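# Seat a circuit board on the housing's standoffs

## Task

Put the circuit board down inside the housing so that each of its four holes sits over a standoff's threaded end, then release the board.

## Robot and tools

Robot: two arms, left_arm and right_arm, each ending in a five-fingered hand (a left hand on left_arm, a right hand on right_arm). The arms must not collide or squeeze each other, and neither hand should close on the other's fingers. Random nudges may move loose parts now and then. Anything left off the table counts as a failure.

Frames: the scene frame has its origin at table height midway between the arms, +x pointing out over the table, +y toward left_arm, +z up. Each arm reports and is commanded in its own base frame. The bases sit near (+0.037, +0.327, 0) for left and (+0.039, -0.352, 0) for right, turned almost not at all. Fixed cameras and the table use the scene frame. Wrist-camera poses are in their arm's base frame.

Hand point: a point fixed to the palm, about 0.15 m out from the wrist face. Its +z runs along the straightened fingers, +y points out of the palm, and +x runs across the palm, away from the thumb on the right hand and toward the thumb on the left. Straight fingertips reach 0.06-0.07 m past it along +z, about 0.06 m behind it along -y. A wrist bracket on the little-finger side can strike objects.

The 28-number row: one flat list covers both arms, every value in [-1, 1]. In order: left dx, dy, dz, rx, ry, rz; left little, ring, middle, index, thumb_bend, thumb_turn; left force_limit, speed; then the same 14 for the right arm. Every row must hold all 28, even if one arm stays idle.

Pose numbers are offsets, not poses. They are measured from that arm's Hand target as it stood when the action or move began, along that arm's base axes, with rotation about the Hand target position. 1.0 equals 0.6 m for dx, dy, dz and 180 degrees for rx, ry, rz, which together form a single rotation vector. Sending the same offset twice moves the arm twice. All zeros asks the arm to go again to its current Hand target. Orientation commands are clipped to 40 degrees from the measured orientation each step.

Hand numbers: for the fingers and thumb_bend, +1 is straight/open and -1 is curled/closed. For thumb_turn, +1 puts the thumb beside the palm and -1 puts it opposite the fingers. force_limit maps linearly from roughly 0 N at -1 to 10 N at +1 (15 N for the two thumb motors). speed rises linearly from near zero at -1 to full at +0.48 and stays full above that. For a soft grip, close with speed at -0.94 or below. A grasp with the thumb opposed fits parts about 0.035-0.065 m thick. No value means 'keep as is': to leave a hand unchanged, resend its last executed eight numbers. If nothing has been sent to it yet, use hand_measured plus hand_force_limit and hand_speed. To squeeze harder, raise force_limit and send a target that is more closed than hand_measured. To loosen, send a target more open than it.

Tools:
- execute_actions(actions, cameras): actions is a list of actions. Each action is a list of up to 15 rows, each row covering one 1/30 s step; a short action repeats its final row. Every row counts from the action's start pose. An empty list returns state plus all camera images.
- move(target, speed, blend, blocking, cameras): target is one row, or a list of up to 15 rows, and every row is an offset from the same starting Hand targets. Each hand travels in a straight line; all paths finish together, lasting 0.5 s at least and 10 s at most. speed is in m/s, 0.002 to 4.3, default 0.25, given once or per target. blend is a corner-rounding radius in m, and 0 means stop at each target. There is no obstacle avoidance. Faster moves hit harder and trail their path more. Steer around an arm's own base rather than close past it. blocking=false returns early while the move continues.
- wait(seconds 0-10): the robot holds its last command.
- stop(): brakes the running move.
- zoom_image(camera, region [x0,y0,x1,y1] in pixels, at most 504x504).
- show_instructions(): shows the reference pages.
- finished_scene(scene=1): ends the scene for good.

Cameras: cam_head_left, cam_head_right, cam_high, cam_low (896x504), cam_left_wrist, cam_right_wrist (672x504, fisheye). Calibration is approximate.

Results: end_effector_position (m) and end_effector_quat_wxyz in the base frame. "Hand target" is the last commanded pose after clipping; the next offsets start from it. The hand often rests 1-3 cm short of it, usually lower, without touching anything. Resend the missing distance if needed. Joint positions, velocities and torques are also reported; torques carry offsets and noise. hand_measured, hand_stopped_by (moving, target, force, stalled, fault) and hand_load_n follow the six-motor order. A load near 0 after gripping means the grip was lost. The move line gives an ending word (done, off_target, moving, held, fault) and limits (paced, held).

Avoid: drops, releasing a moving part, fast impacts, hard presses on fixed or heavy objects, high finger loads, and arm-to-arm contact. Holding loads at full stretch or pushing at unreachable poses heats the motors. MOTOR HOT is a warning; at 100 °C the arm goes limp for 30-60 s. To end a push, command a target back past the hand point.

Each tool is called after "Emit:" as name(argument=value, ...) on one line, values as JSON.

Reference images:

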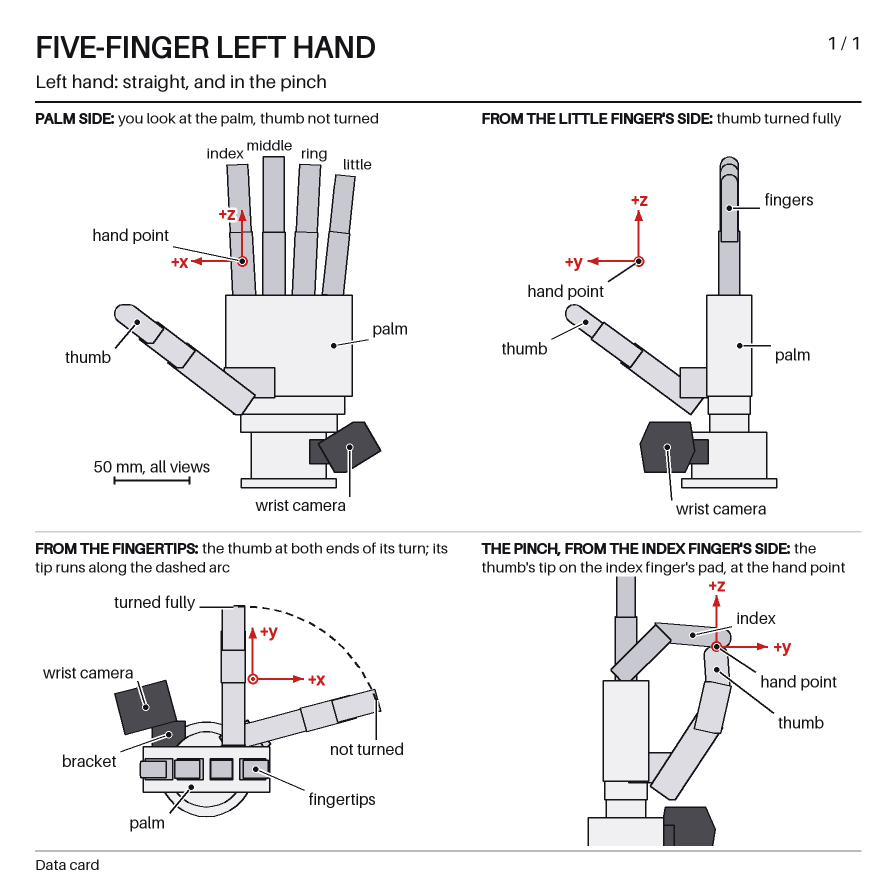

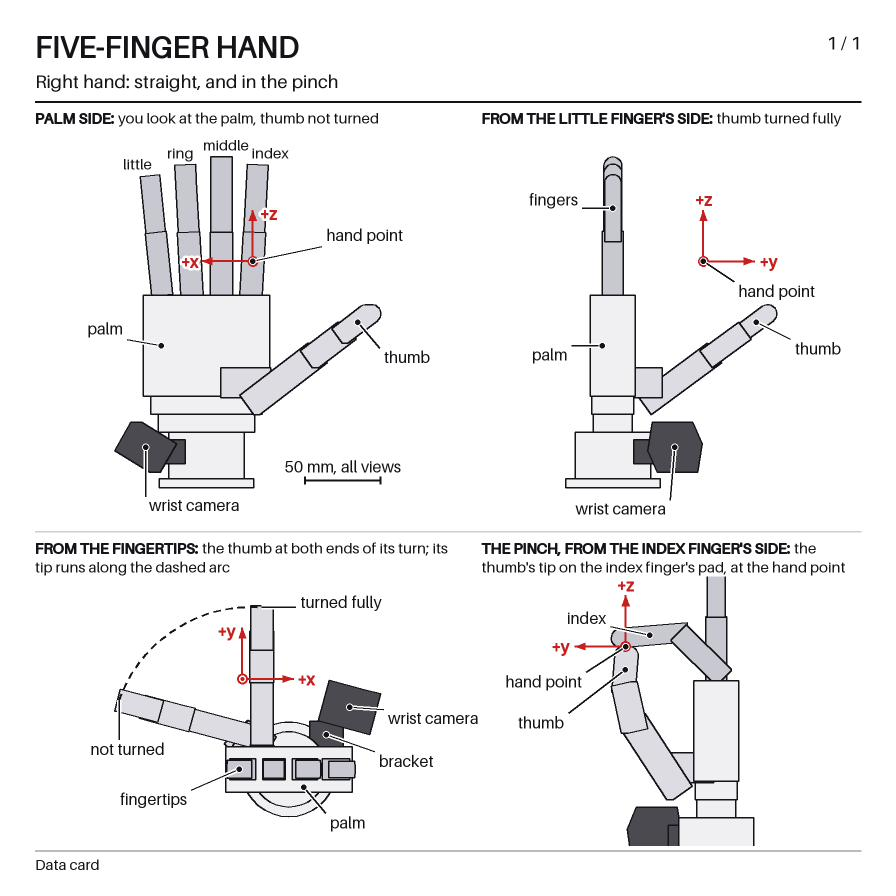

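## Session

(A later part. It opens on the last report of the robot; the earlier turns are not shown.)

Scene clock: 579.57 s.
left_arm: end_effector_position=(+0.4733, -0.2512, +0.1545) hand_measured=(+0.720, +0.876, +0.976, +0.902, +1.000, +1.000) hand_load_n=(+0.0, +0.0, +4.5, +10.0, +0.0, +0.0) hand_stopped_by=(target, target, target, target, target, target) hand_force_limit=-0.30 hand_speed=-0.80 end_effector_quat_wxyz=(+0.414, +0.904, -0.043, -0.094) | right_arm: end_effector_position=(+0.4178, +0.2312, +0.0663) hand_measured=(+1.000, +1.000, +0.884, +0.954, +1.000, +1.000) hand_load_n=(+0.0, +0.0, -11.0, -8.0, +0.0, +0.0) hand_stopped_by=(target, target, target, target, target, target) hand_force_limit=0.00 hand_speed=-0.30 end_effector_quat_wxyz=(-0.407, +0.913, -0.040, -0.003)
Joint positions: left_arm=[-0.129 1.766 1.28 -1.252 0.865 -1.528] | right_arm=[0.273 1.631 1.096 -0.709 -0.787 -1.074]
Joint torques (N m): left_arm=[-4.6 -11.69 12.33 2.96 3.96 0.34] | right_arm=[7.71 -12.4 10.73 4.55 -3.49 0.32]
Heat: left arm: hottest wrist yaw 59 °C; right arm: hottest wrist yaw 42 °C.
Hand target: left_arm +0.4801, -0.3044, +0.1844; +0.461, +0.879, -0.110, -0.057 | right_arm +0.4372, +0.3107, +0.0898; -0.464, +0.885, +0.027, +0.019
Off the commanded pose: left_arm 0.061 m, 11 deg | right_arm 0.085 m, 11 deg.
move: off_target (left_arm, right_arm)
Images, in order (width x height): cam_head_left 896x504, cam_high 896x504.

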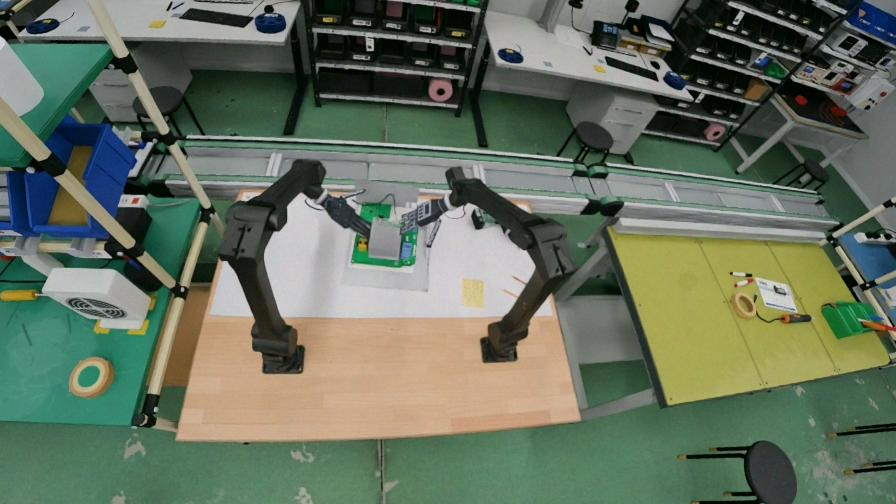

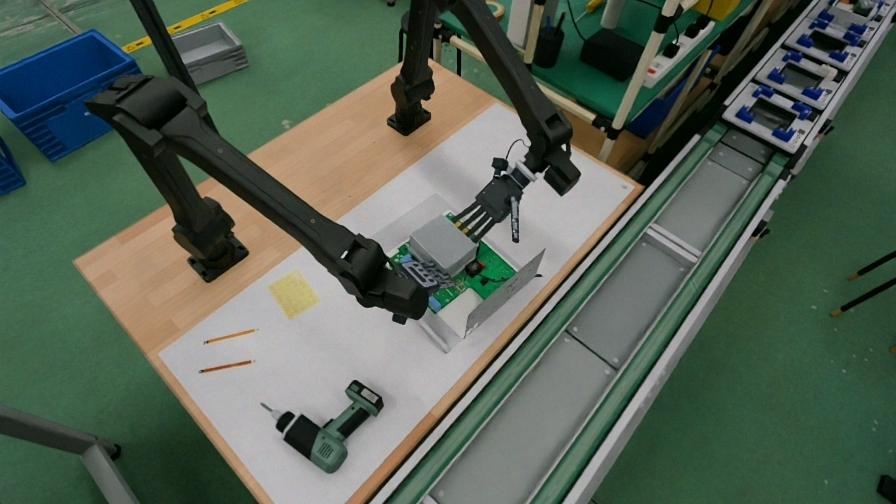

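Emit:
move(target=[[0,0.02,-0.04,0,0,0,0.72,0.875,0.975,0.90,1,1,-0.3,-0.8,-0.01,-0.02,-0.035,0,0,0,1,1.0,0.885,0.955,1,1,0,-0.3],[-0.015,0.14,-0.045,0,0,0,0.74,0.89,0.985,0.915,1,1,-0.3,-0.8,-0.03,-0.16,-0.045,0,0,0,1,0.955,0.93,0.955,1,1,0,-0.3]], speed=0.1, cameras=["cam_high","cam_head_left","cam_right_wrist","cam_left_wrist"])

Emit:
zoom_image(camera="cam_high", region=[428, 280, 458, 310])

Emit:
zoom_image(camera="cam_head_left", region=[344, 252, 364, 272])

Emit:
zoom_image(camera="cam_head_left", region=[394, 250, 424, 280])

Emit:
zoom_image(camera="cam_high", region=[380, 200, 540, 320])

Scene clock: 583.87 s.
left_arm: end_effector_position=(+0.4664, -0.2232, +0.1602) hand_measured=(+0.740, +0.890, +0.986, +0.916, +1.000, +1.000) hand_load_n=(+0.0, +0.0, +0.0, +0.0, +0.0, +0.0) hand_stopped_by=(target, target, target, target, target, target) hand_force_limit=-0.30 hand_speed=-0.80 end_effector_quat_wxyz=(+0.458, +0.881, -0.108, -0.053) | right_arm: end_effector_position=(+0.4173, +0.2198, +0.0614) hand_measured=(+1.000, +0.956, +0.930, +0.956, +1.000, +1.000) hand_load_n=(+0.0, +0.0, +0.0, +0.0, +0.0, +0.0) hand_stopped_by=(target, target, target, target, target, target) hand_force_limit=0.00 hand_speed=-0.30 end_effector_quat_wxyz=(-0.461, +0.887, +0.021, +0.013)
Joint positions: left_arm=[-0.057 1.79 1.266 -1.295 0.935 -1.258] | right_arm=[0.214 1.634 1.052 -0.687 -0.926 -1.253]
Joint torques (N m): left_arm=[1.9 -10.46 10.29 -0.59 0.66 0.25] | right_arm=[-1.9 -13.33 6.32 0.23 -0.79 -0.28]
Heat: left arm: hottest wrist yaw 59 °C; right arm: hottest wrist yaw 42 °C.
Hand target: left_arm +0.4711, -0.2205, +0.1574; +0.461, +0.879, -0.110, -0.057 | right_arm +0.4192, +0.2148, +0.0629; -0.464, +0.885, +0.027, +0.019
Off the commanded pose: left_arm 0.006 m, 1 deg | right_arm 0.006 m, 1 deg.
move: done
camera_calibration:
cam_left_wrist: T_world_to_cam=[[0.423077, 0.488073, -0.763407, 0.0305682], [0.841521, 0.100708, 0.530754, -0.457275], [0.335928, -0.866973, -0.368117, -0.172598], [0, 0, 0, 1]] pos_world=[0.429854, -0.118506, 0.2025]
cam_right_wrist: T_world_to_cam=[[0.26149, -0.555835, -0.789094, 0.0611773], [-0.819487, -0.559796, 0.122757, 0.456531], [-0.509964, 0.614553, -0.601881, 0.226676], [0, 0, 0, 1]] pos_world=[0.47372, 0.150265, 0.128664]
Images, in order (width x height): cam_head_left 896x504, cam_high 896x504, cam_left_wrist 672x504, cam_right_wrist 672x504.

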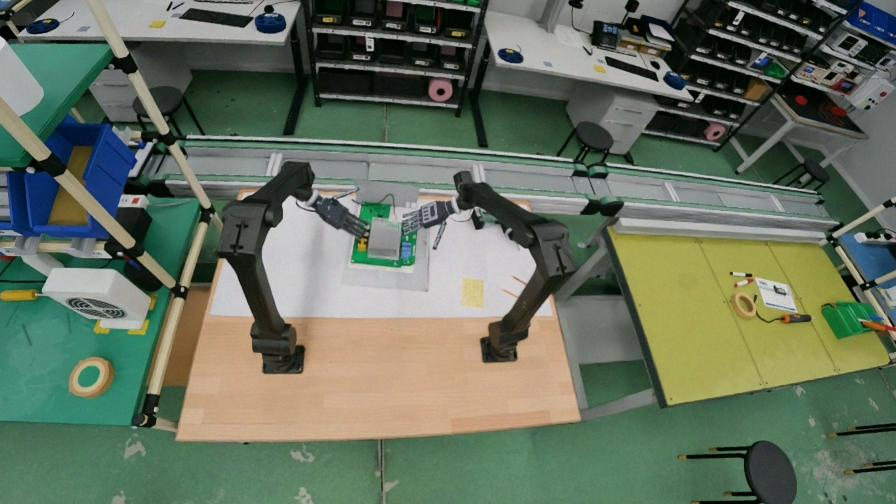

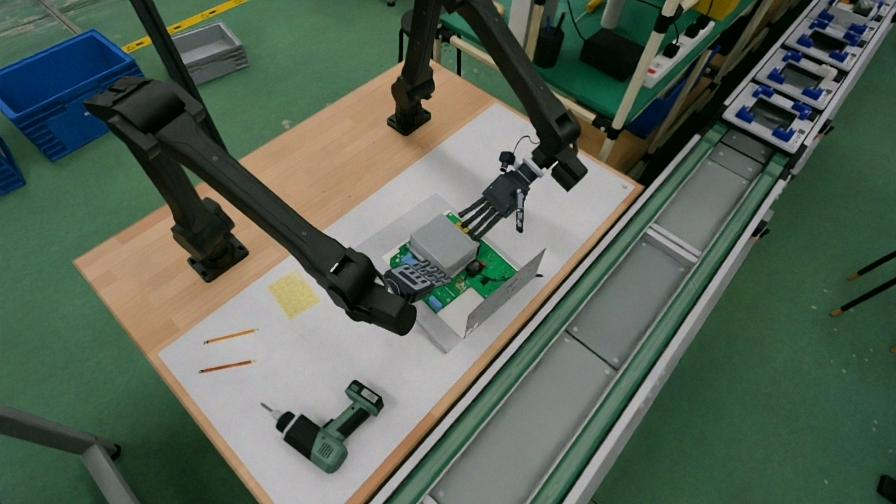

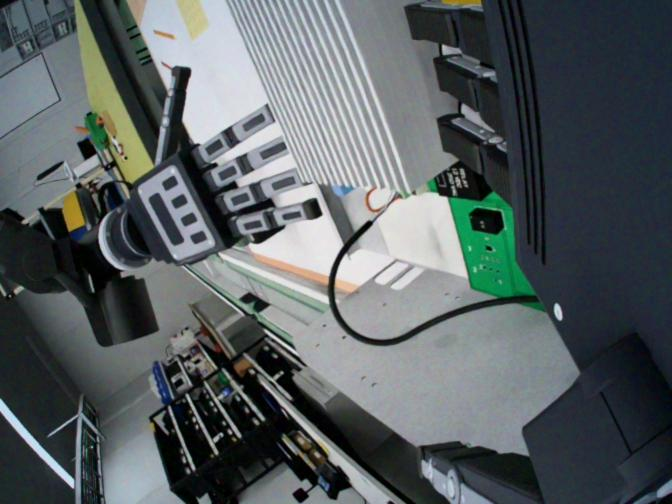

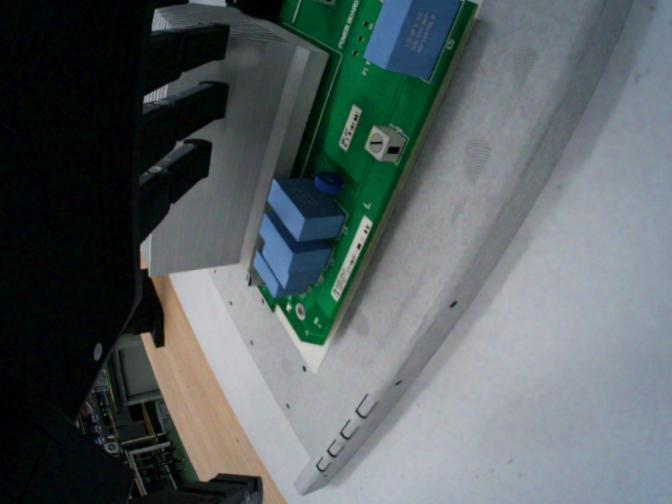

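Scaled by 16.800.

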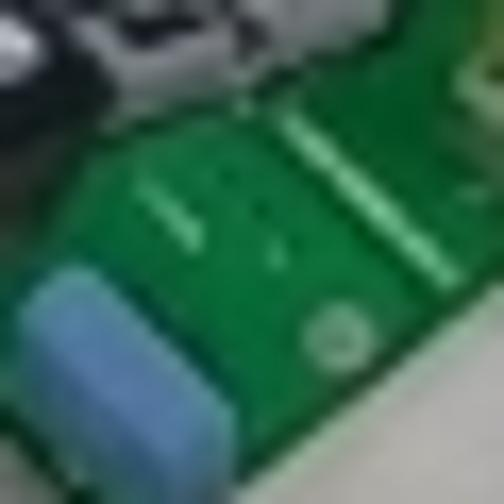

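Scaled by 25.200.

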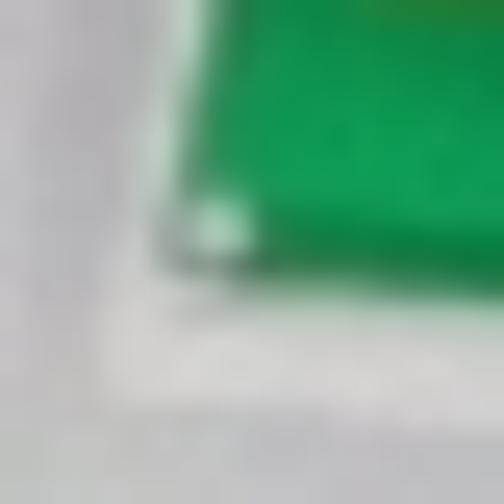

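Scaled by 16.800.

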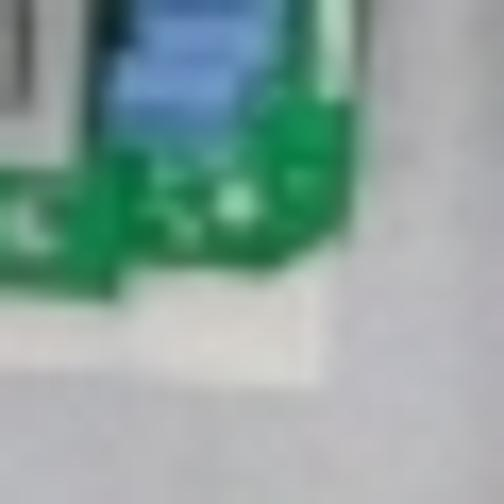

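Scaled by 3.150.

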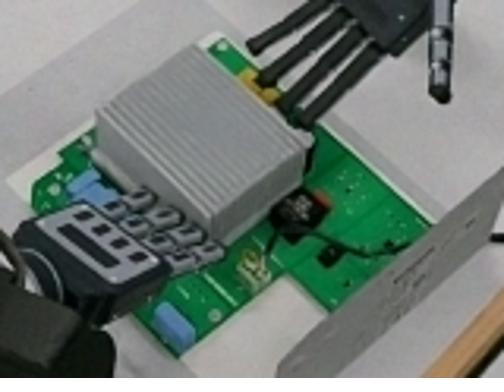

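Emit:
zoom_image(camera="cam_right_wrist", region=[280, 291, 320, 331])

Emit:
zoom_image(camera="cam_high", region=[442, 294, 454, 306])

Emit:
zoom_image(camera="cam_head_left", region=[398, 218, 414, 234])

Scaled by 12.600 from the camera's 672x504 image, which has a finer 960x720 frame.

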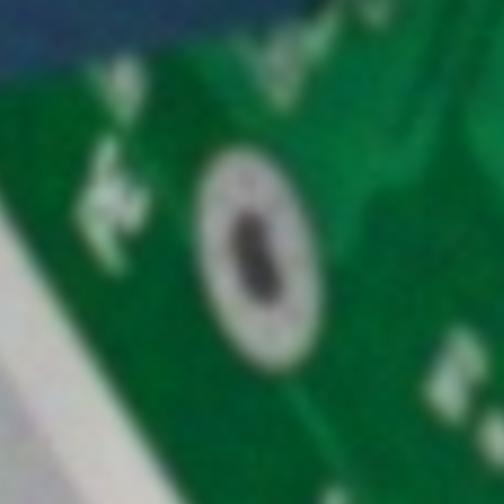

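Scaled by 42.000.

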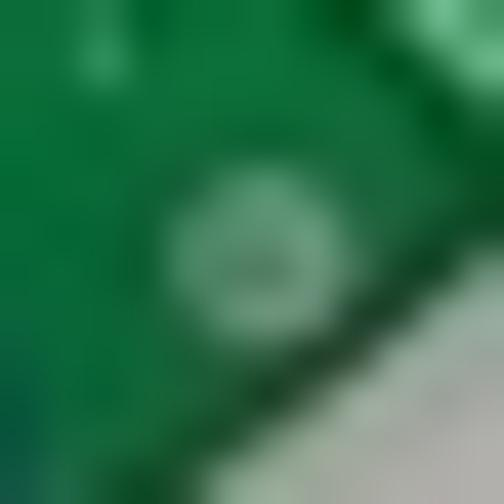

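Scaled by 31.500.

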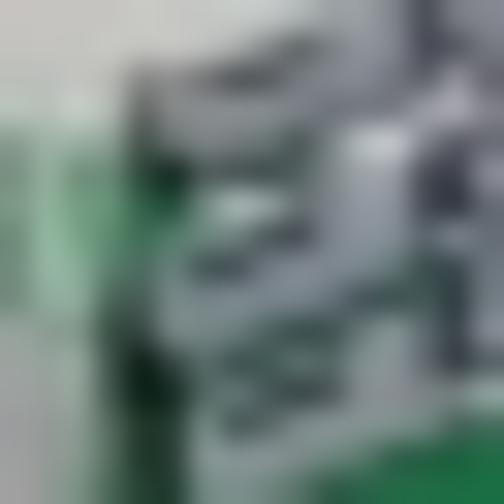

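Emit:
move(target=[[-0.07,0,-0.015,0,0,0,0.74,0.89,0.985,0.915,1,1,-0.3,-0.8,-0.045,0,-0.015,0,0,0,1,0.955,0.93,0.955,1,1,0,-0.3],[-0.08,-0.06,-0.015,0,0,0,0.74,0.89,0.985,0.915,1,1,-0.3,-0.8,-0.055,0.07,-0.018,0,0,0,1,0.955,0.93,0.955,1,1,0,-0.3]], speed=0.1, cameras=["cam_high","cam_head_left"])

Emit:
zoom_image(camera="cam_high", region=[438, 290, 458, 310])

Emit:
zoom_image(camera="cam_head_left", region=[344, 252, 364, 272])

Emit:
zoom_image(camera="cam_head_left", region=[398, 252, 418, 272])

Scene clock: 587.13 s.
left_arm: end_effector_position=(+0.4277, -0.2350, +0.1463) hand_measured=(+0.740, +0.890, +0.986, +0.916, +1.000, +1.000) hand_load_n=(+0.0, +0.0, +0.0, +1.5, +0.0, +0.0) hand_stopped_by=(target, target, target, target, target, target) hand_force_limit=-0.30 hand_speed=-0.80 end_effector_quat_wxyz=(+0.454, +0.884, -0.089, -0.061) | right_arm: end_effector_position=(+0.3864, +0.2309, +0.0456) hand_measured=(+1.000, +0.956, +0.930, +0.956, +1.000, +1.000) hand_load_n=(+0.0, -0.5, -3.0, +0.0, +0.0, +0.0) hand_stopped_by=(target, target, target, target, target, target) hand_force_limit=0.00 hand_speed=-0.30 end_effector_quat_wxyz=(-0.455, +0.890, +0.003, +0.012)
Joint positions: left_arm=[-0.09 1.706 1.113 -1.177 0.938 -1.358] | right_arm=[0.258 1.585 0.938 -0.555 -0.892 -1.141]
Joint torques (N m): left_arm=[-2.08 -10.99 7.97 1.7 1.18 -0.11] | right_arm=[3.43 -12.69 6.56 2.22 -0.68 0.24]
Heat: left arm: hottest wrist yaw 56 °C; right arm: hottest wrist yaw 41 °C.
Hand target: left_arm +0.4231, -0.2564, +0.1484; +0.461, +0.879, -0.110, -0.057 | right_arm +0.3862, +0.2569, +0.0521; -0.464, +0.885, +0.027, +0.019
Off the commanded pose: left_arm 0.022 m, 3 deg | right_arm 0.027 m, 3 deg.
move: off_target (left_arm, right_arm)
Images, in order (width x height): cam_head_left 896x504, cam_high 896x504.

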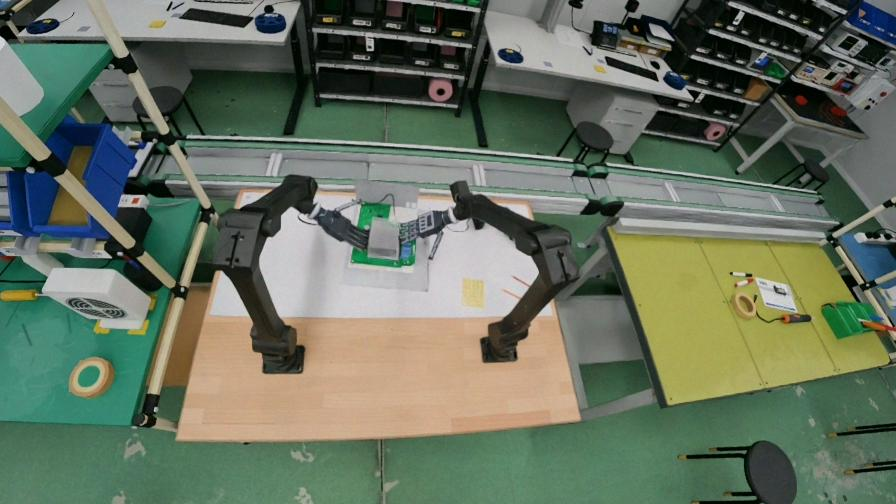

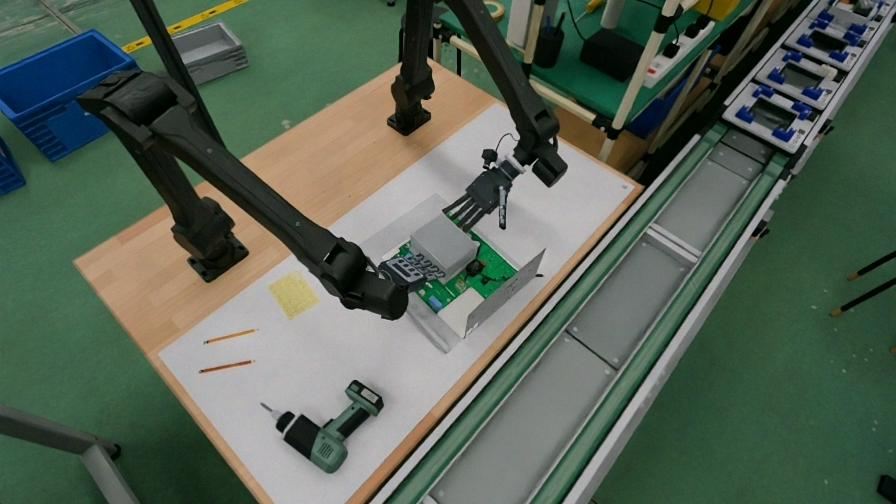

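Scaled by 25.200.

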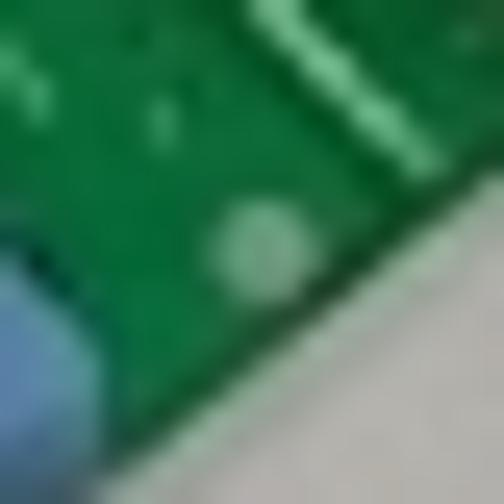

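Scaled by 25.200.

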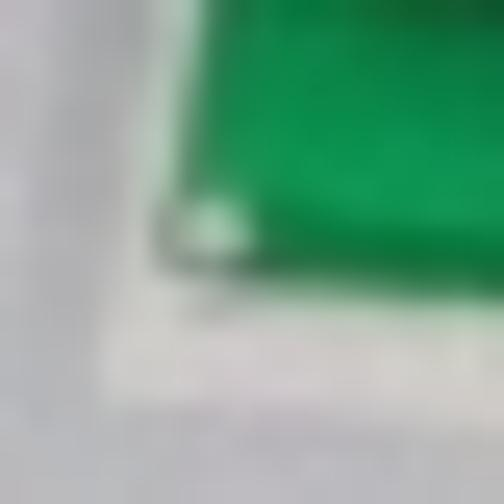

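Scaled by 25.200.

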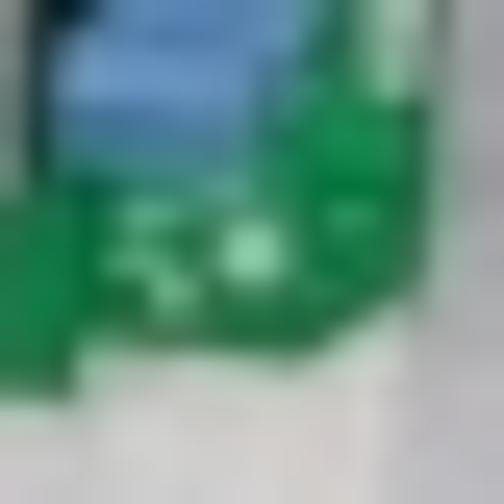

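Emit:
move(target=[-0.015,-0.02,0,0,0,0,0.74,0.89,0.985,0.915,1,1,-0.3,-0.8,-0.015,0.033,0,0,0,0,1,0.955,0.93,0.955,1,1,0,-0.3], speed=0.08, cameras=["cam_high","cam_head_left"])

Emit:
zoom_image(camera="cam_high", region=[438, 290, 458, 310])

Emit:
zoom_image(camera="cam_head_left", region=[344, 252, 364, 272])

Emit:
zoom_image(camera="cam_head_left", region=[398, 252, 418, 272])

Scene clock: 592.43 s.
left_arm: end_effector_position=(+0.4263, -0.2363, +0.1468) hand_measured=(+0.740, +0.890, +0.986, +0.916, +1.000, +1.000) hand_load_n=(+0.0, +0.0, +0.5, +3.0, +0.0, +0.0) hand_stopped_by=(target, target, target, target, target, target) hand_force_limit=-0.30 hand_speed=-0.80 end_effector_quat_wxyz=(+0.452, +0.887, -0.078, -0.053) | right_arm: end_effector_position=(+0.3832, +0.2330, +0.0474) hand_measured=(+1.000, +0.956, +0.930, +0.956, +1.000, +1.000) hand_load_n=(+0.0, +0.0, -7.0, -0.5, +0.0, +0.0) hand_stopped_by=(target, target, target, target, target, target) hand_force_limit=0.00 hand_speed=-0.30 end_effector_quat_wxyz=(-0.448, +0.894, -0.014, +0.021)
Joint positions: left_arm=[-0.095 1.679 1.085 -1.128 0.937 -1.413] | right_arm=[0.271 1.558 0.913 -0.511 -0.86 -1.077]
Joint torques (N m): left_arm=[-3.84 -10.46 7.73 1.65 1.4 -0.05] | right_arm=[6.12 -11.28 6.94 2.85 -1.08 0.21]
Heat: left arm: hottest wrist yaw 54 °C; right arm: hottest elbow 39 °C.
Hand target: left_arm +0.4141, -0.2685, +0.1484; +0.461, +0.879, -0.110, -0.057 | right_arm +0.3773, +0.2766, +0.0522; -0.464, +0.885, +0.027, +0.019
Off the commanded pose: left_arm 0.034 m, 4 deg | right_arm 0.044 m, 5 deg.
move: off_target (left_arm, right_arm)
Images, in order (width x height): cam_head_left 896x504, cam_high 896x504.

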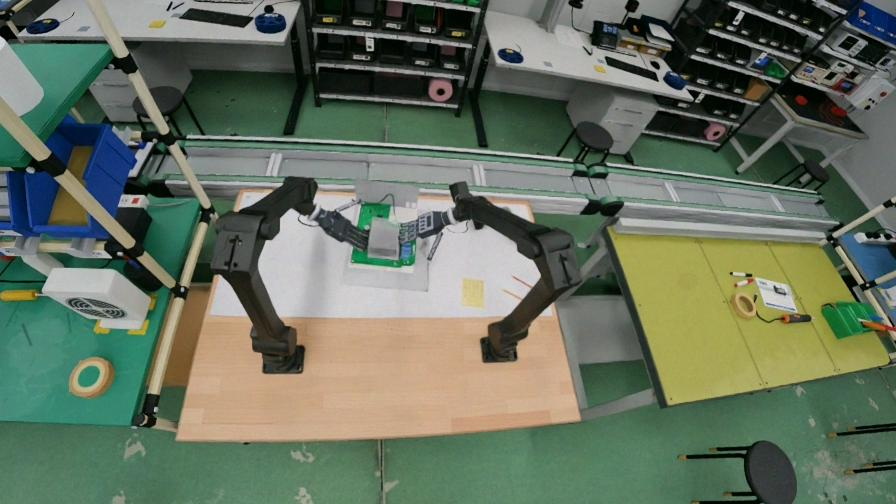

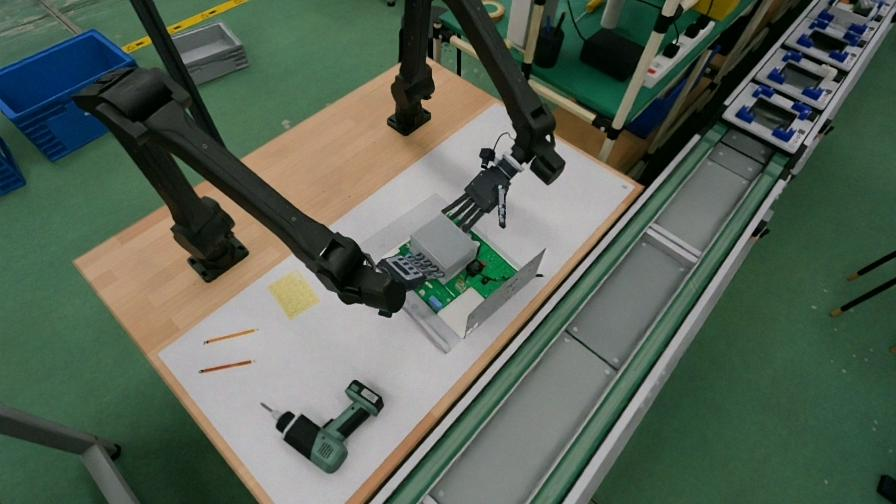

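Scaled by 25.200.

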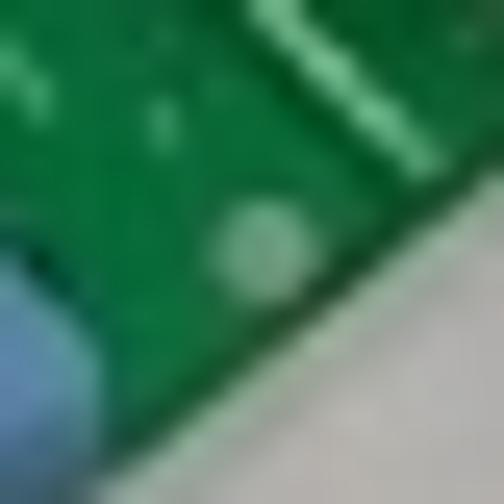

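Scaled by 25.200.

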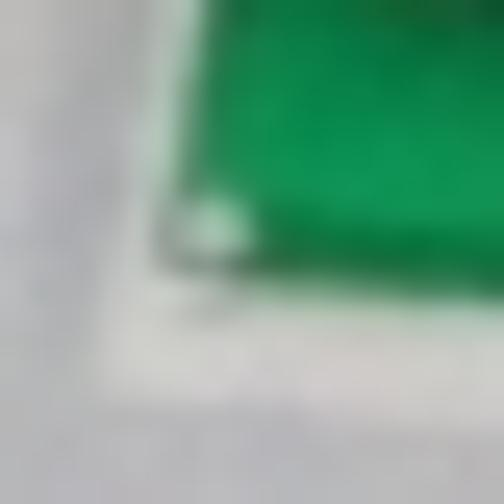

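Scaled by 25.200.

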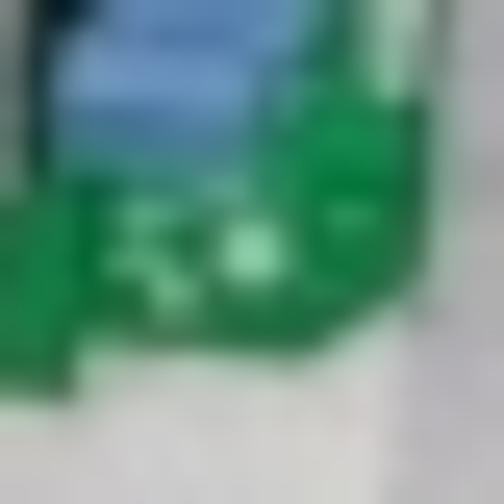

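Emit:
move(target=[-0.01,-0.008,0,0,0,0,0.74,0.89,0.985,0.915,1,1,-0.3,-0.8,-0.01,0.01,0,0,0,0,1,0.955,0.93,0.955,1,1,0,-0.3], speed=0.08, cameras=["cam_high","cam_head_left"])

Emit:
zoom_image(camera="cam_high", region=[438, 290, 458, 310])

Emit:
zoom_image(camera="cam_head_left", region=[344, 252, 364, 272])

Emit:
zoom_image(camera="cam_head_left", region=[398, 252, 418, 272])

Scene clock: 593.97 s.
left_arm: end_effector_position=(+0.4251, -0.2368, +0.1467) hand_measured=(+0.740, +0.890, +0.986, +0.916, +1.000, +1.000) hand_load_n=(+0.0, +0.0, +0.5, +4.0, +0.0, +0.0) hand_stopped_by=(target, target, target, target, target, target) hand_force_limit=-0.30 hand_speed=-0.80 end_effector_quat_wxyz=(+0.449, +0.889, -0.075, -0.047) | right_arm: end_effector_position=(+0.3816, +0.2334, +0.0476) hand_measured=(+1.000, +0.956, +0.930, +0.956, +1.000, +1.000) hand_load_n=(-0.5, +0.0, -8.5, +0.0, +0.0, +0.0) hand_stopped_by=(target, target, target, target, target, target) hand_force_limit=0.00 hand_speed=-0.30 end_effector_quat_wxyz=(-0.445, +0.895, -0.017, +0.027)
Joint positions: left_arm=[-0.097 1.665 1.069 -1.101 0.932 -1.436] | right_arm=[0.277 1.545 0.899 -0.489 -0.845 -1.057]
Joint torques (N m): left_arm=[-4.48 -10.29 7.42 1.46 1.56 -0.02] | right_arm=[7.3 -10.87 6.87 2.78 -1.31 0.24]
Heat: left arm: hottest wrist yaw 53 °C; right arm: hottest elbow 38 °C.
Hand target: left_arm +0.4081, -0.2733, +0.1484; +0.461, +0.879, -0.110, -0.057 | right_arm +0.3712, +0.2825, +0.0521; -0.464, +0.885, +0.027, +0.019
Off the commanded pose: left_arm 0.040 m, 4 deg | right_arm 0.051 m, 6 deg.
move: off_target (left_arm, right_arm)
Images, in order (width x height): cam_head_left 896x504, cam_high 896x504.

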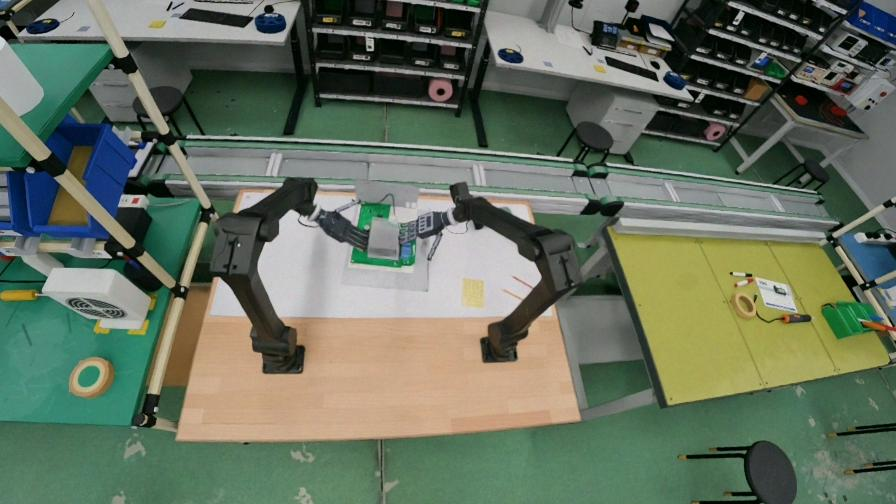

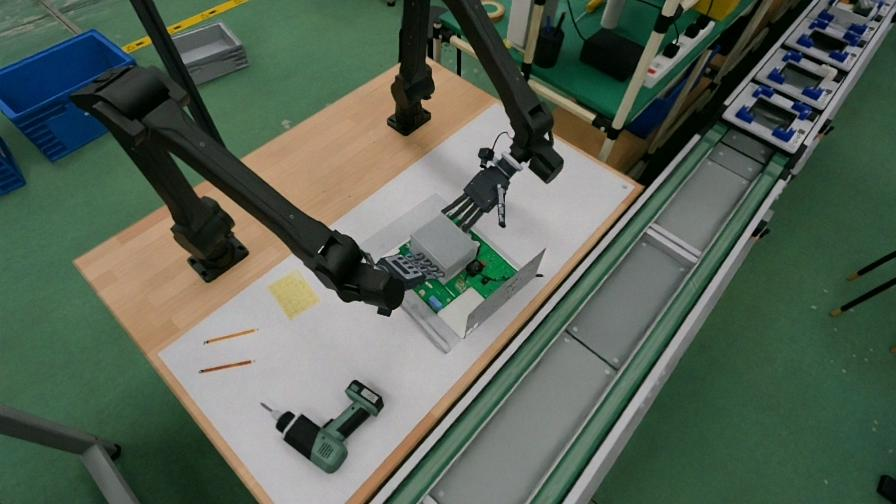

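Scaled by 25.200.

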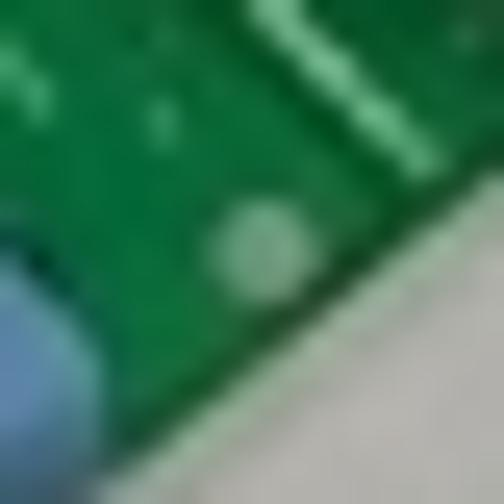

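Scaled by 25.200.

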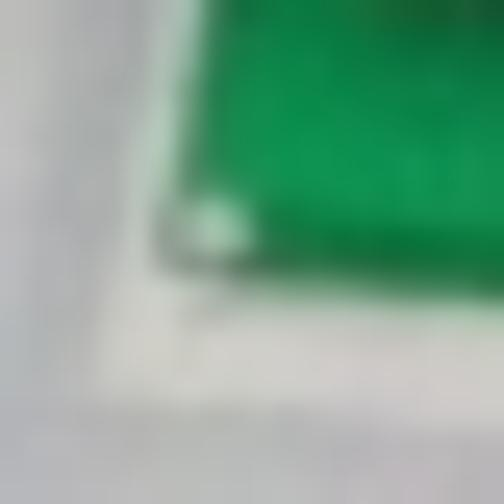

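Scaled by 25.200.

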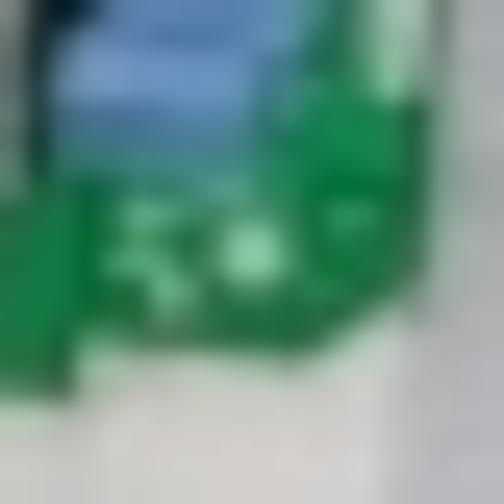

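Emit:
move(target=[-0.01,-0.005,0.003,0,0,0,0.74,0.89,0.985,0.915,1,1,-0.3,-0.8,-0.01,0.005,0.003,0,0,0,1,0.955,0.93,0.955,1,1,0,-0.3], speed=0.08, cameras=["cam_high","cam_head_left"])

Emit:
zoom_image(camera="cam_high", region=[438, 290, 458, 310])

Emit:
zoom_image(camera="cam_head_left", region=[344, 252, 364, 272])

Emit:
zoom_image(camera="cam_head_left", region=[398, 252, 418, 272])

Scene clock: 596.27 s.
left_arm: end_effector_position=(+0.4240, -0.2373, +0.1472) hand_measured=(+0.740, +0.890, +0.986, +0.916, +1.000, +1.000) hand_load_n=(+0.0, +0.5, +1.5, +5.0, +0.0, +0.0) hand_stopped_by=(target, target, target, target, target, target) hand_force_limit=-0.30 hand_speed=-0.80 end_effector_quat_wxyz=(+0.447, +0.890, -0.074, -0.042) | right_arm: end_effector_position=(+0.3809, +0.2339, +0.0481) hand_measured=(+1.000, +0.956, +0.928, +0.956, +1.000, +1.000) hand_load_n=(+0.0, +0.0, -9.0, +0.0, +0.0, +0.0) hand_stopped_by=(target, target, target, target, target, target) hand_force_limit=0.00 hand_speed=-0.30 end_effector_quat_wxyz=(-0.442, +0.896, -0.019, +0.034)
Joint positions: left_arm=[-0.1 1.651 1.056 -1.078 0.928 -1.454] | right_arm=[0.282 1.534 0.888 -0.472 -0.831 -1.043]
Joint torques (N m): left_arm=[-4.95 -10.46 7.15 1.16 1.75 0.02] | right_arm=[7.41 -10.99 6.54 2.52 -1.58 0.24]
Heat: left arm: hottest wrist yaw 53 °C; right arm: hottest elbow 38 °C.
Hand target: left_arm +0.4021, -0.2762, +0.1502; +0.461, +0.879, -0.110, -0.057 | right_arm +0.3652, +0.2856, +0.0539; -0.464, +0.885, +0.027, +0.019
Off the commanded pose: left_arm 0.045 m, 5 deg | right_arm 0.054 m, 6 deg.
move: off_target (left_arm, right_arm)
Images, in order (width x height): cam_head_left 896x504, cam_high 896x504.

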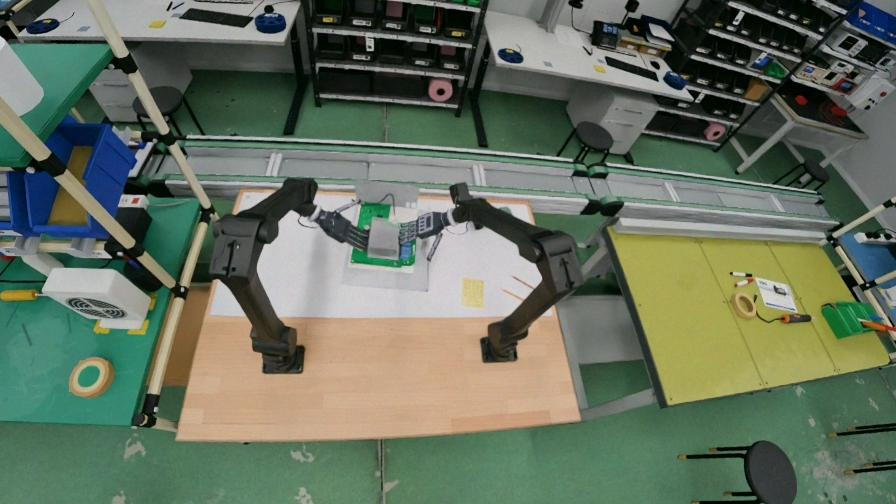

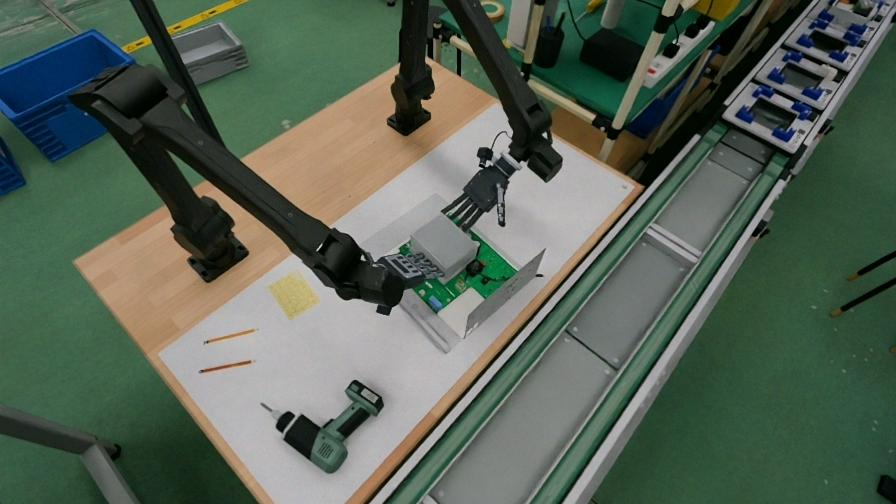

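Scaled by 25.200.

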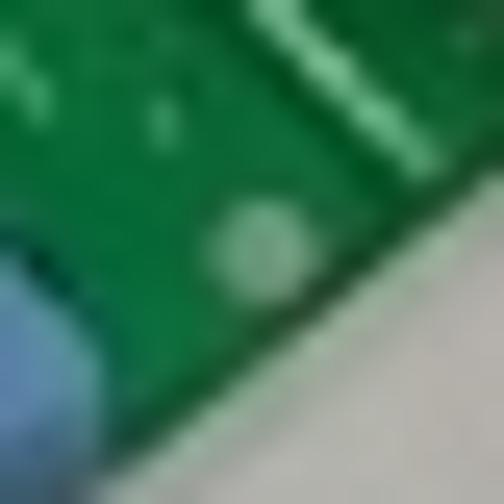

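Scaled by 25.200.

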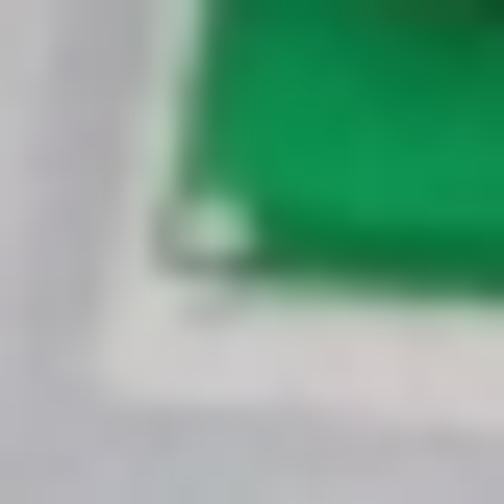

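Scaled by 25.200.

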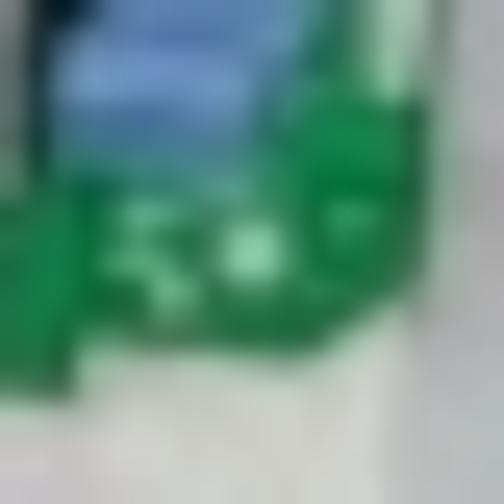

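Emit:
move(target=[-0.008,0.008,0.003,0,0,0,0.74,0.89,0.985,0.915,1,1,-0.3,-0.8,-0.008,0.005,0.003,0,0,0,1,0.955,0.93,0.955,1,1,0,-0.3], speed=0.08, cameras=["cam_high","cam_head_left"])

Emit:
zoom_image(camera="cam_high", region=[438, 290, 458, 310])

Emit:
zoom_image(camera="cam_head_left", region=[344, 252, 364, 272])

Emit:
zoom_image(camera="cam_head_left", region=[398, 252, 418, 272])

Scene clock: 598.13 s.
left_arm: end_effector_position=(+0.4224, -0.2367, +0.1473) hand_measured=(+0.740, +0.890, +0.986, +0.916, +1.000, +1.000) hand_load_n=(+0.0, +0.0, +1.5, +6.5, +0.0, +0.0) hand_stopped_by=(target, target, target, target, target, target) hand_force_limit=-0.30 hand_speed=-0.80 end_effector_quat_wxyz=(+0.444, +0.892, -0.076, -0.039) | right_arm: end_effector_position=(+0.3797, +0.2355, +0.0486) hand_measured=(+1.000, +0.956, +0.928, +0.956, +1.000, +1.000) hand_load_n=(-0.5, +0.0, -9.5, +0.0, +0.0, +0.0) hand_stopped_by=(target, target, target, target, target, target) hand_force_limit=0.00 hand_speed=-0.30 end_effector_quat_wxyz=(-0.440, +0.897, -0.020, +0.037)
Joint positions: left_arm=[-0.1 1.643 1.05 -1.073 0.92 -1.454] | right_arm=[0.29 1.526 0.881 -0.46 -0.82 -1.031]
Joint torques (N m): left_arm=[-4.31 -10.64 6.78 0.66 1.96 0.14] | right_arm=[7.65 -11.4 6.46 2.35 -1.79 0.25]
Heat: left arm: hottest wrist yaw 53 °C; right arm: hottest elbow 38 °C.
Hand target: left_arm +0.3973, -0.2714, +0.1519; +0.461, +0.879, -0.110, -0.057 | right_arm +0.3604, +0.2886, +0.0556; -0.464, +0.885, +0.027, +0.019
Off the commanded pose: left_arm 0.043 m, 5 deg | right_arm 0.057 m, 7 deg.
move: off_target (left_arm, right_arm)
Images, in order (width x height): cam_head_left 896x504, cam_high 896x504.

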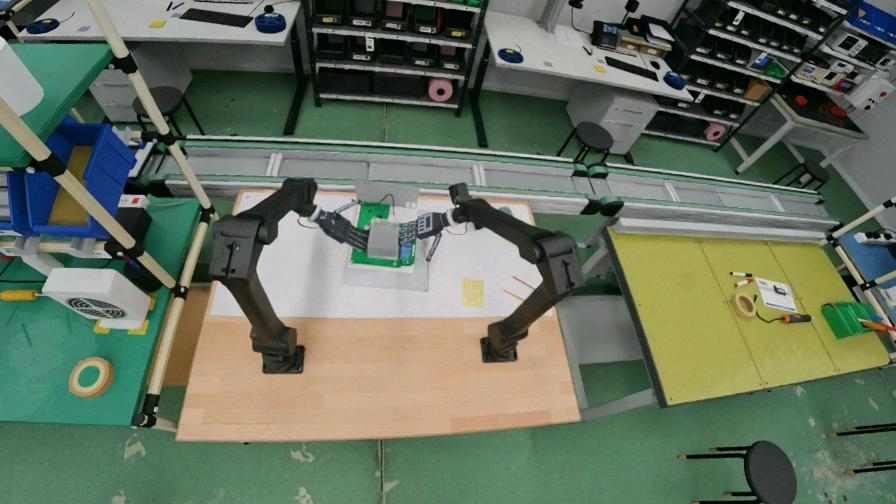

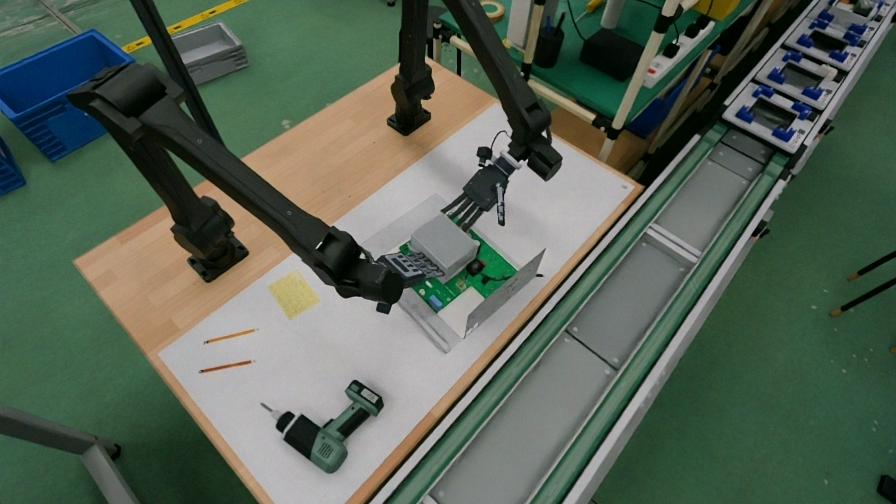

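Scaled by 25.200.

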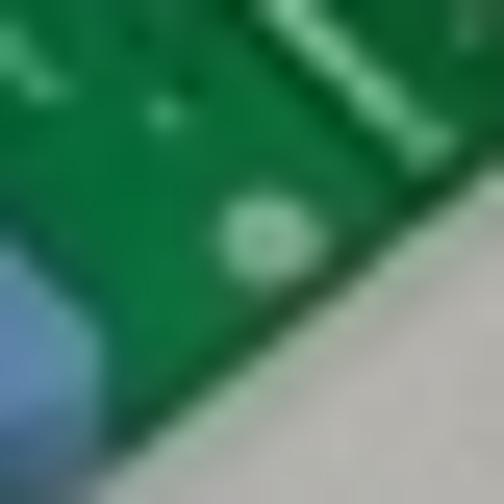

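Scaled by 25.200.

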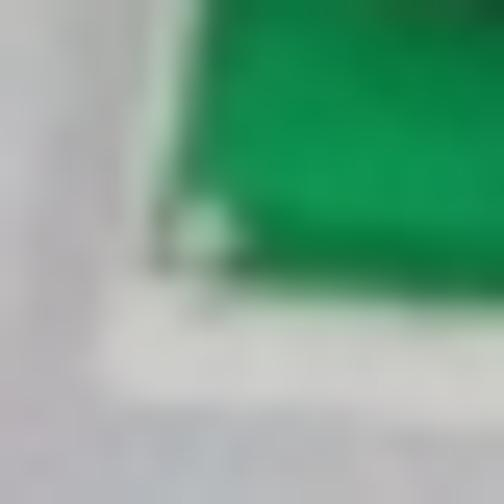

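Scaled by 25.200.

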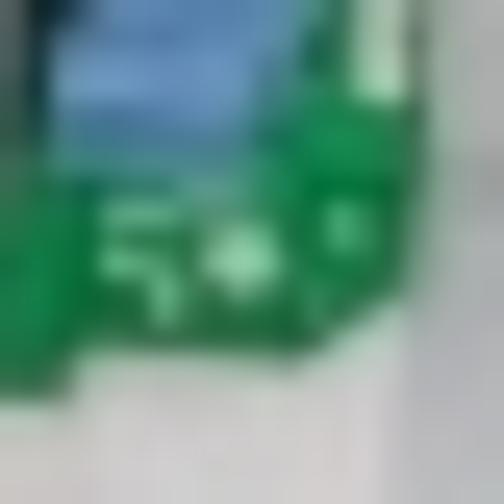

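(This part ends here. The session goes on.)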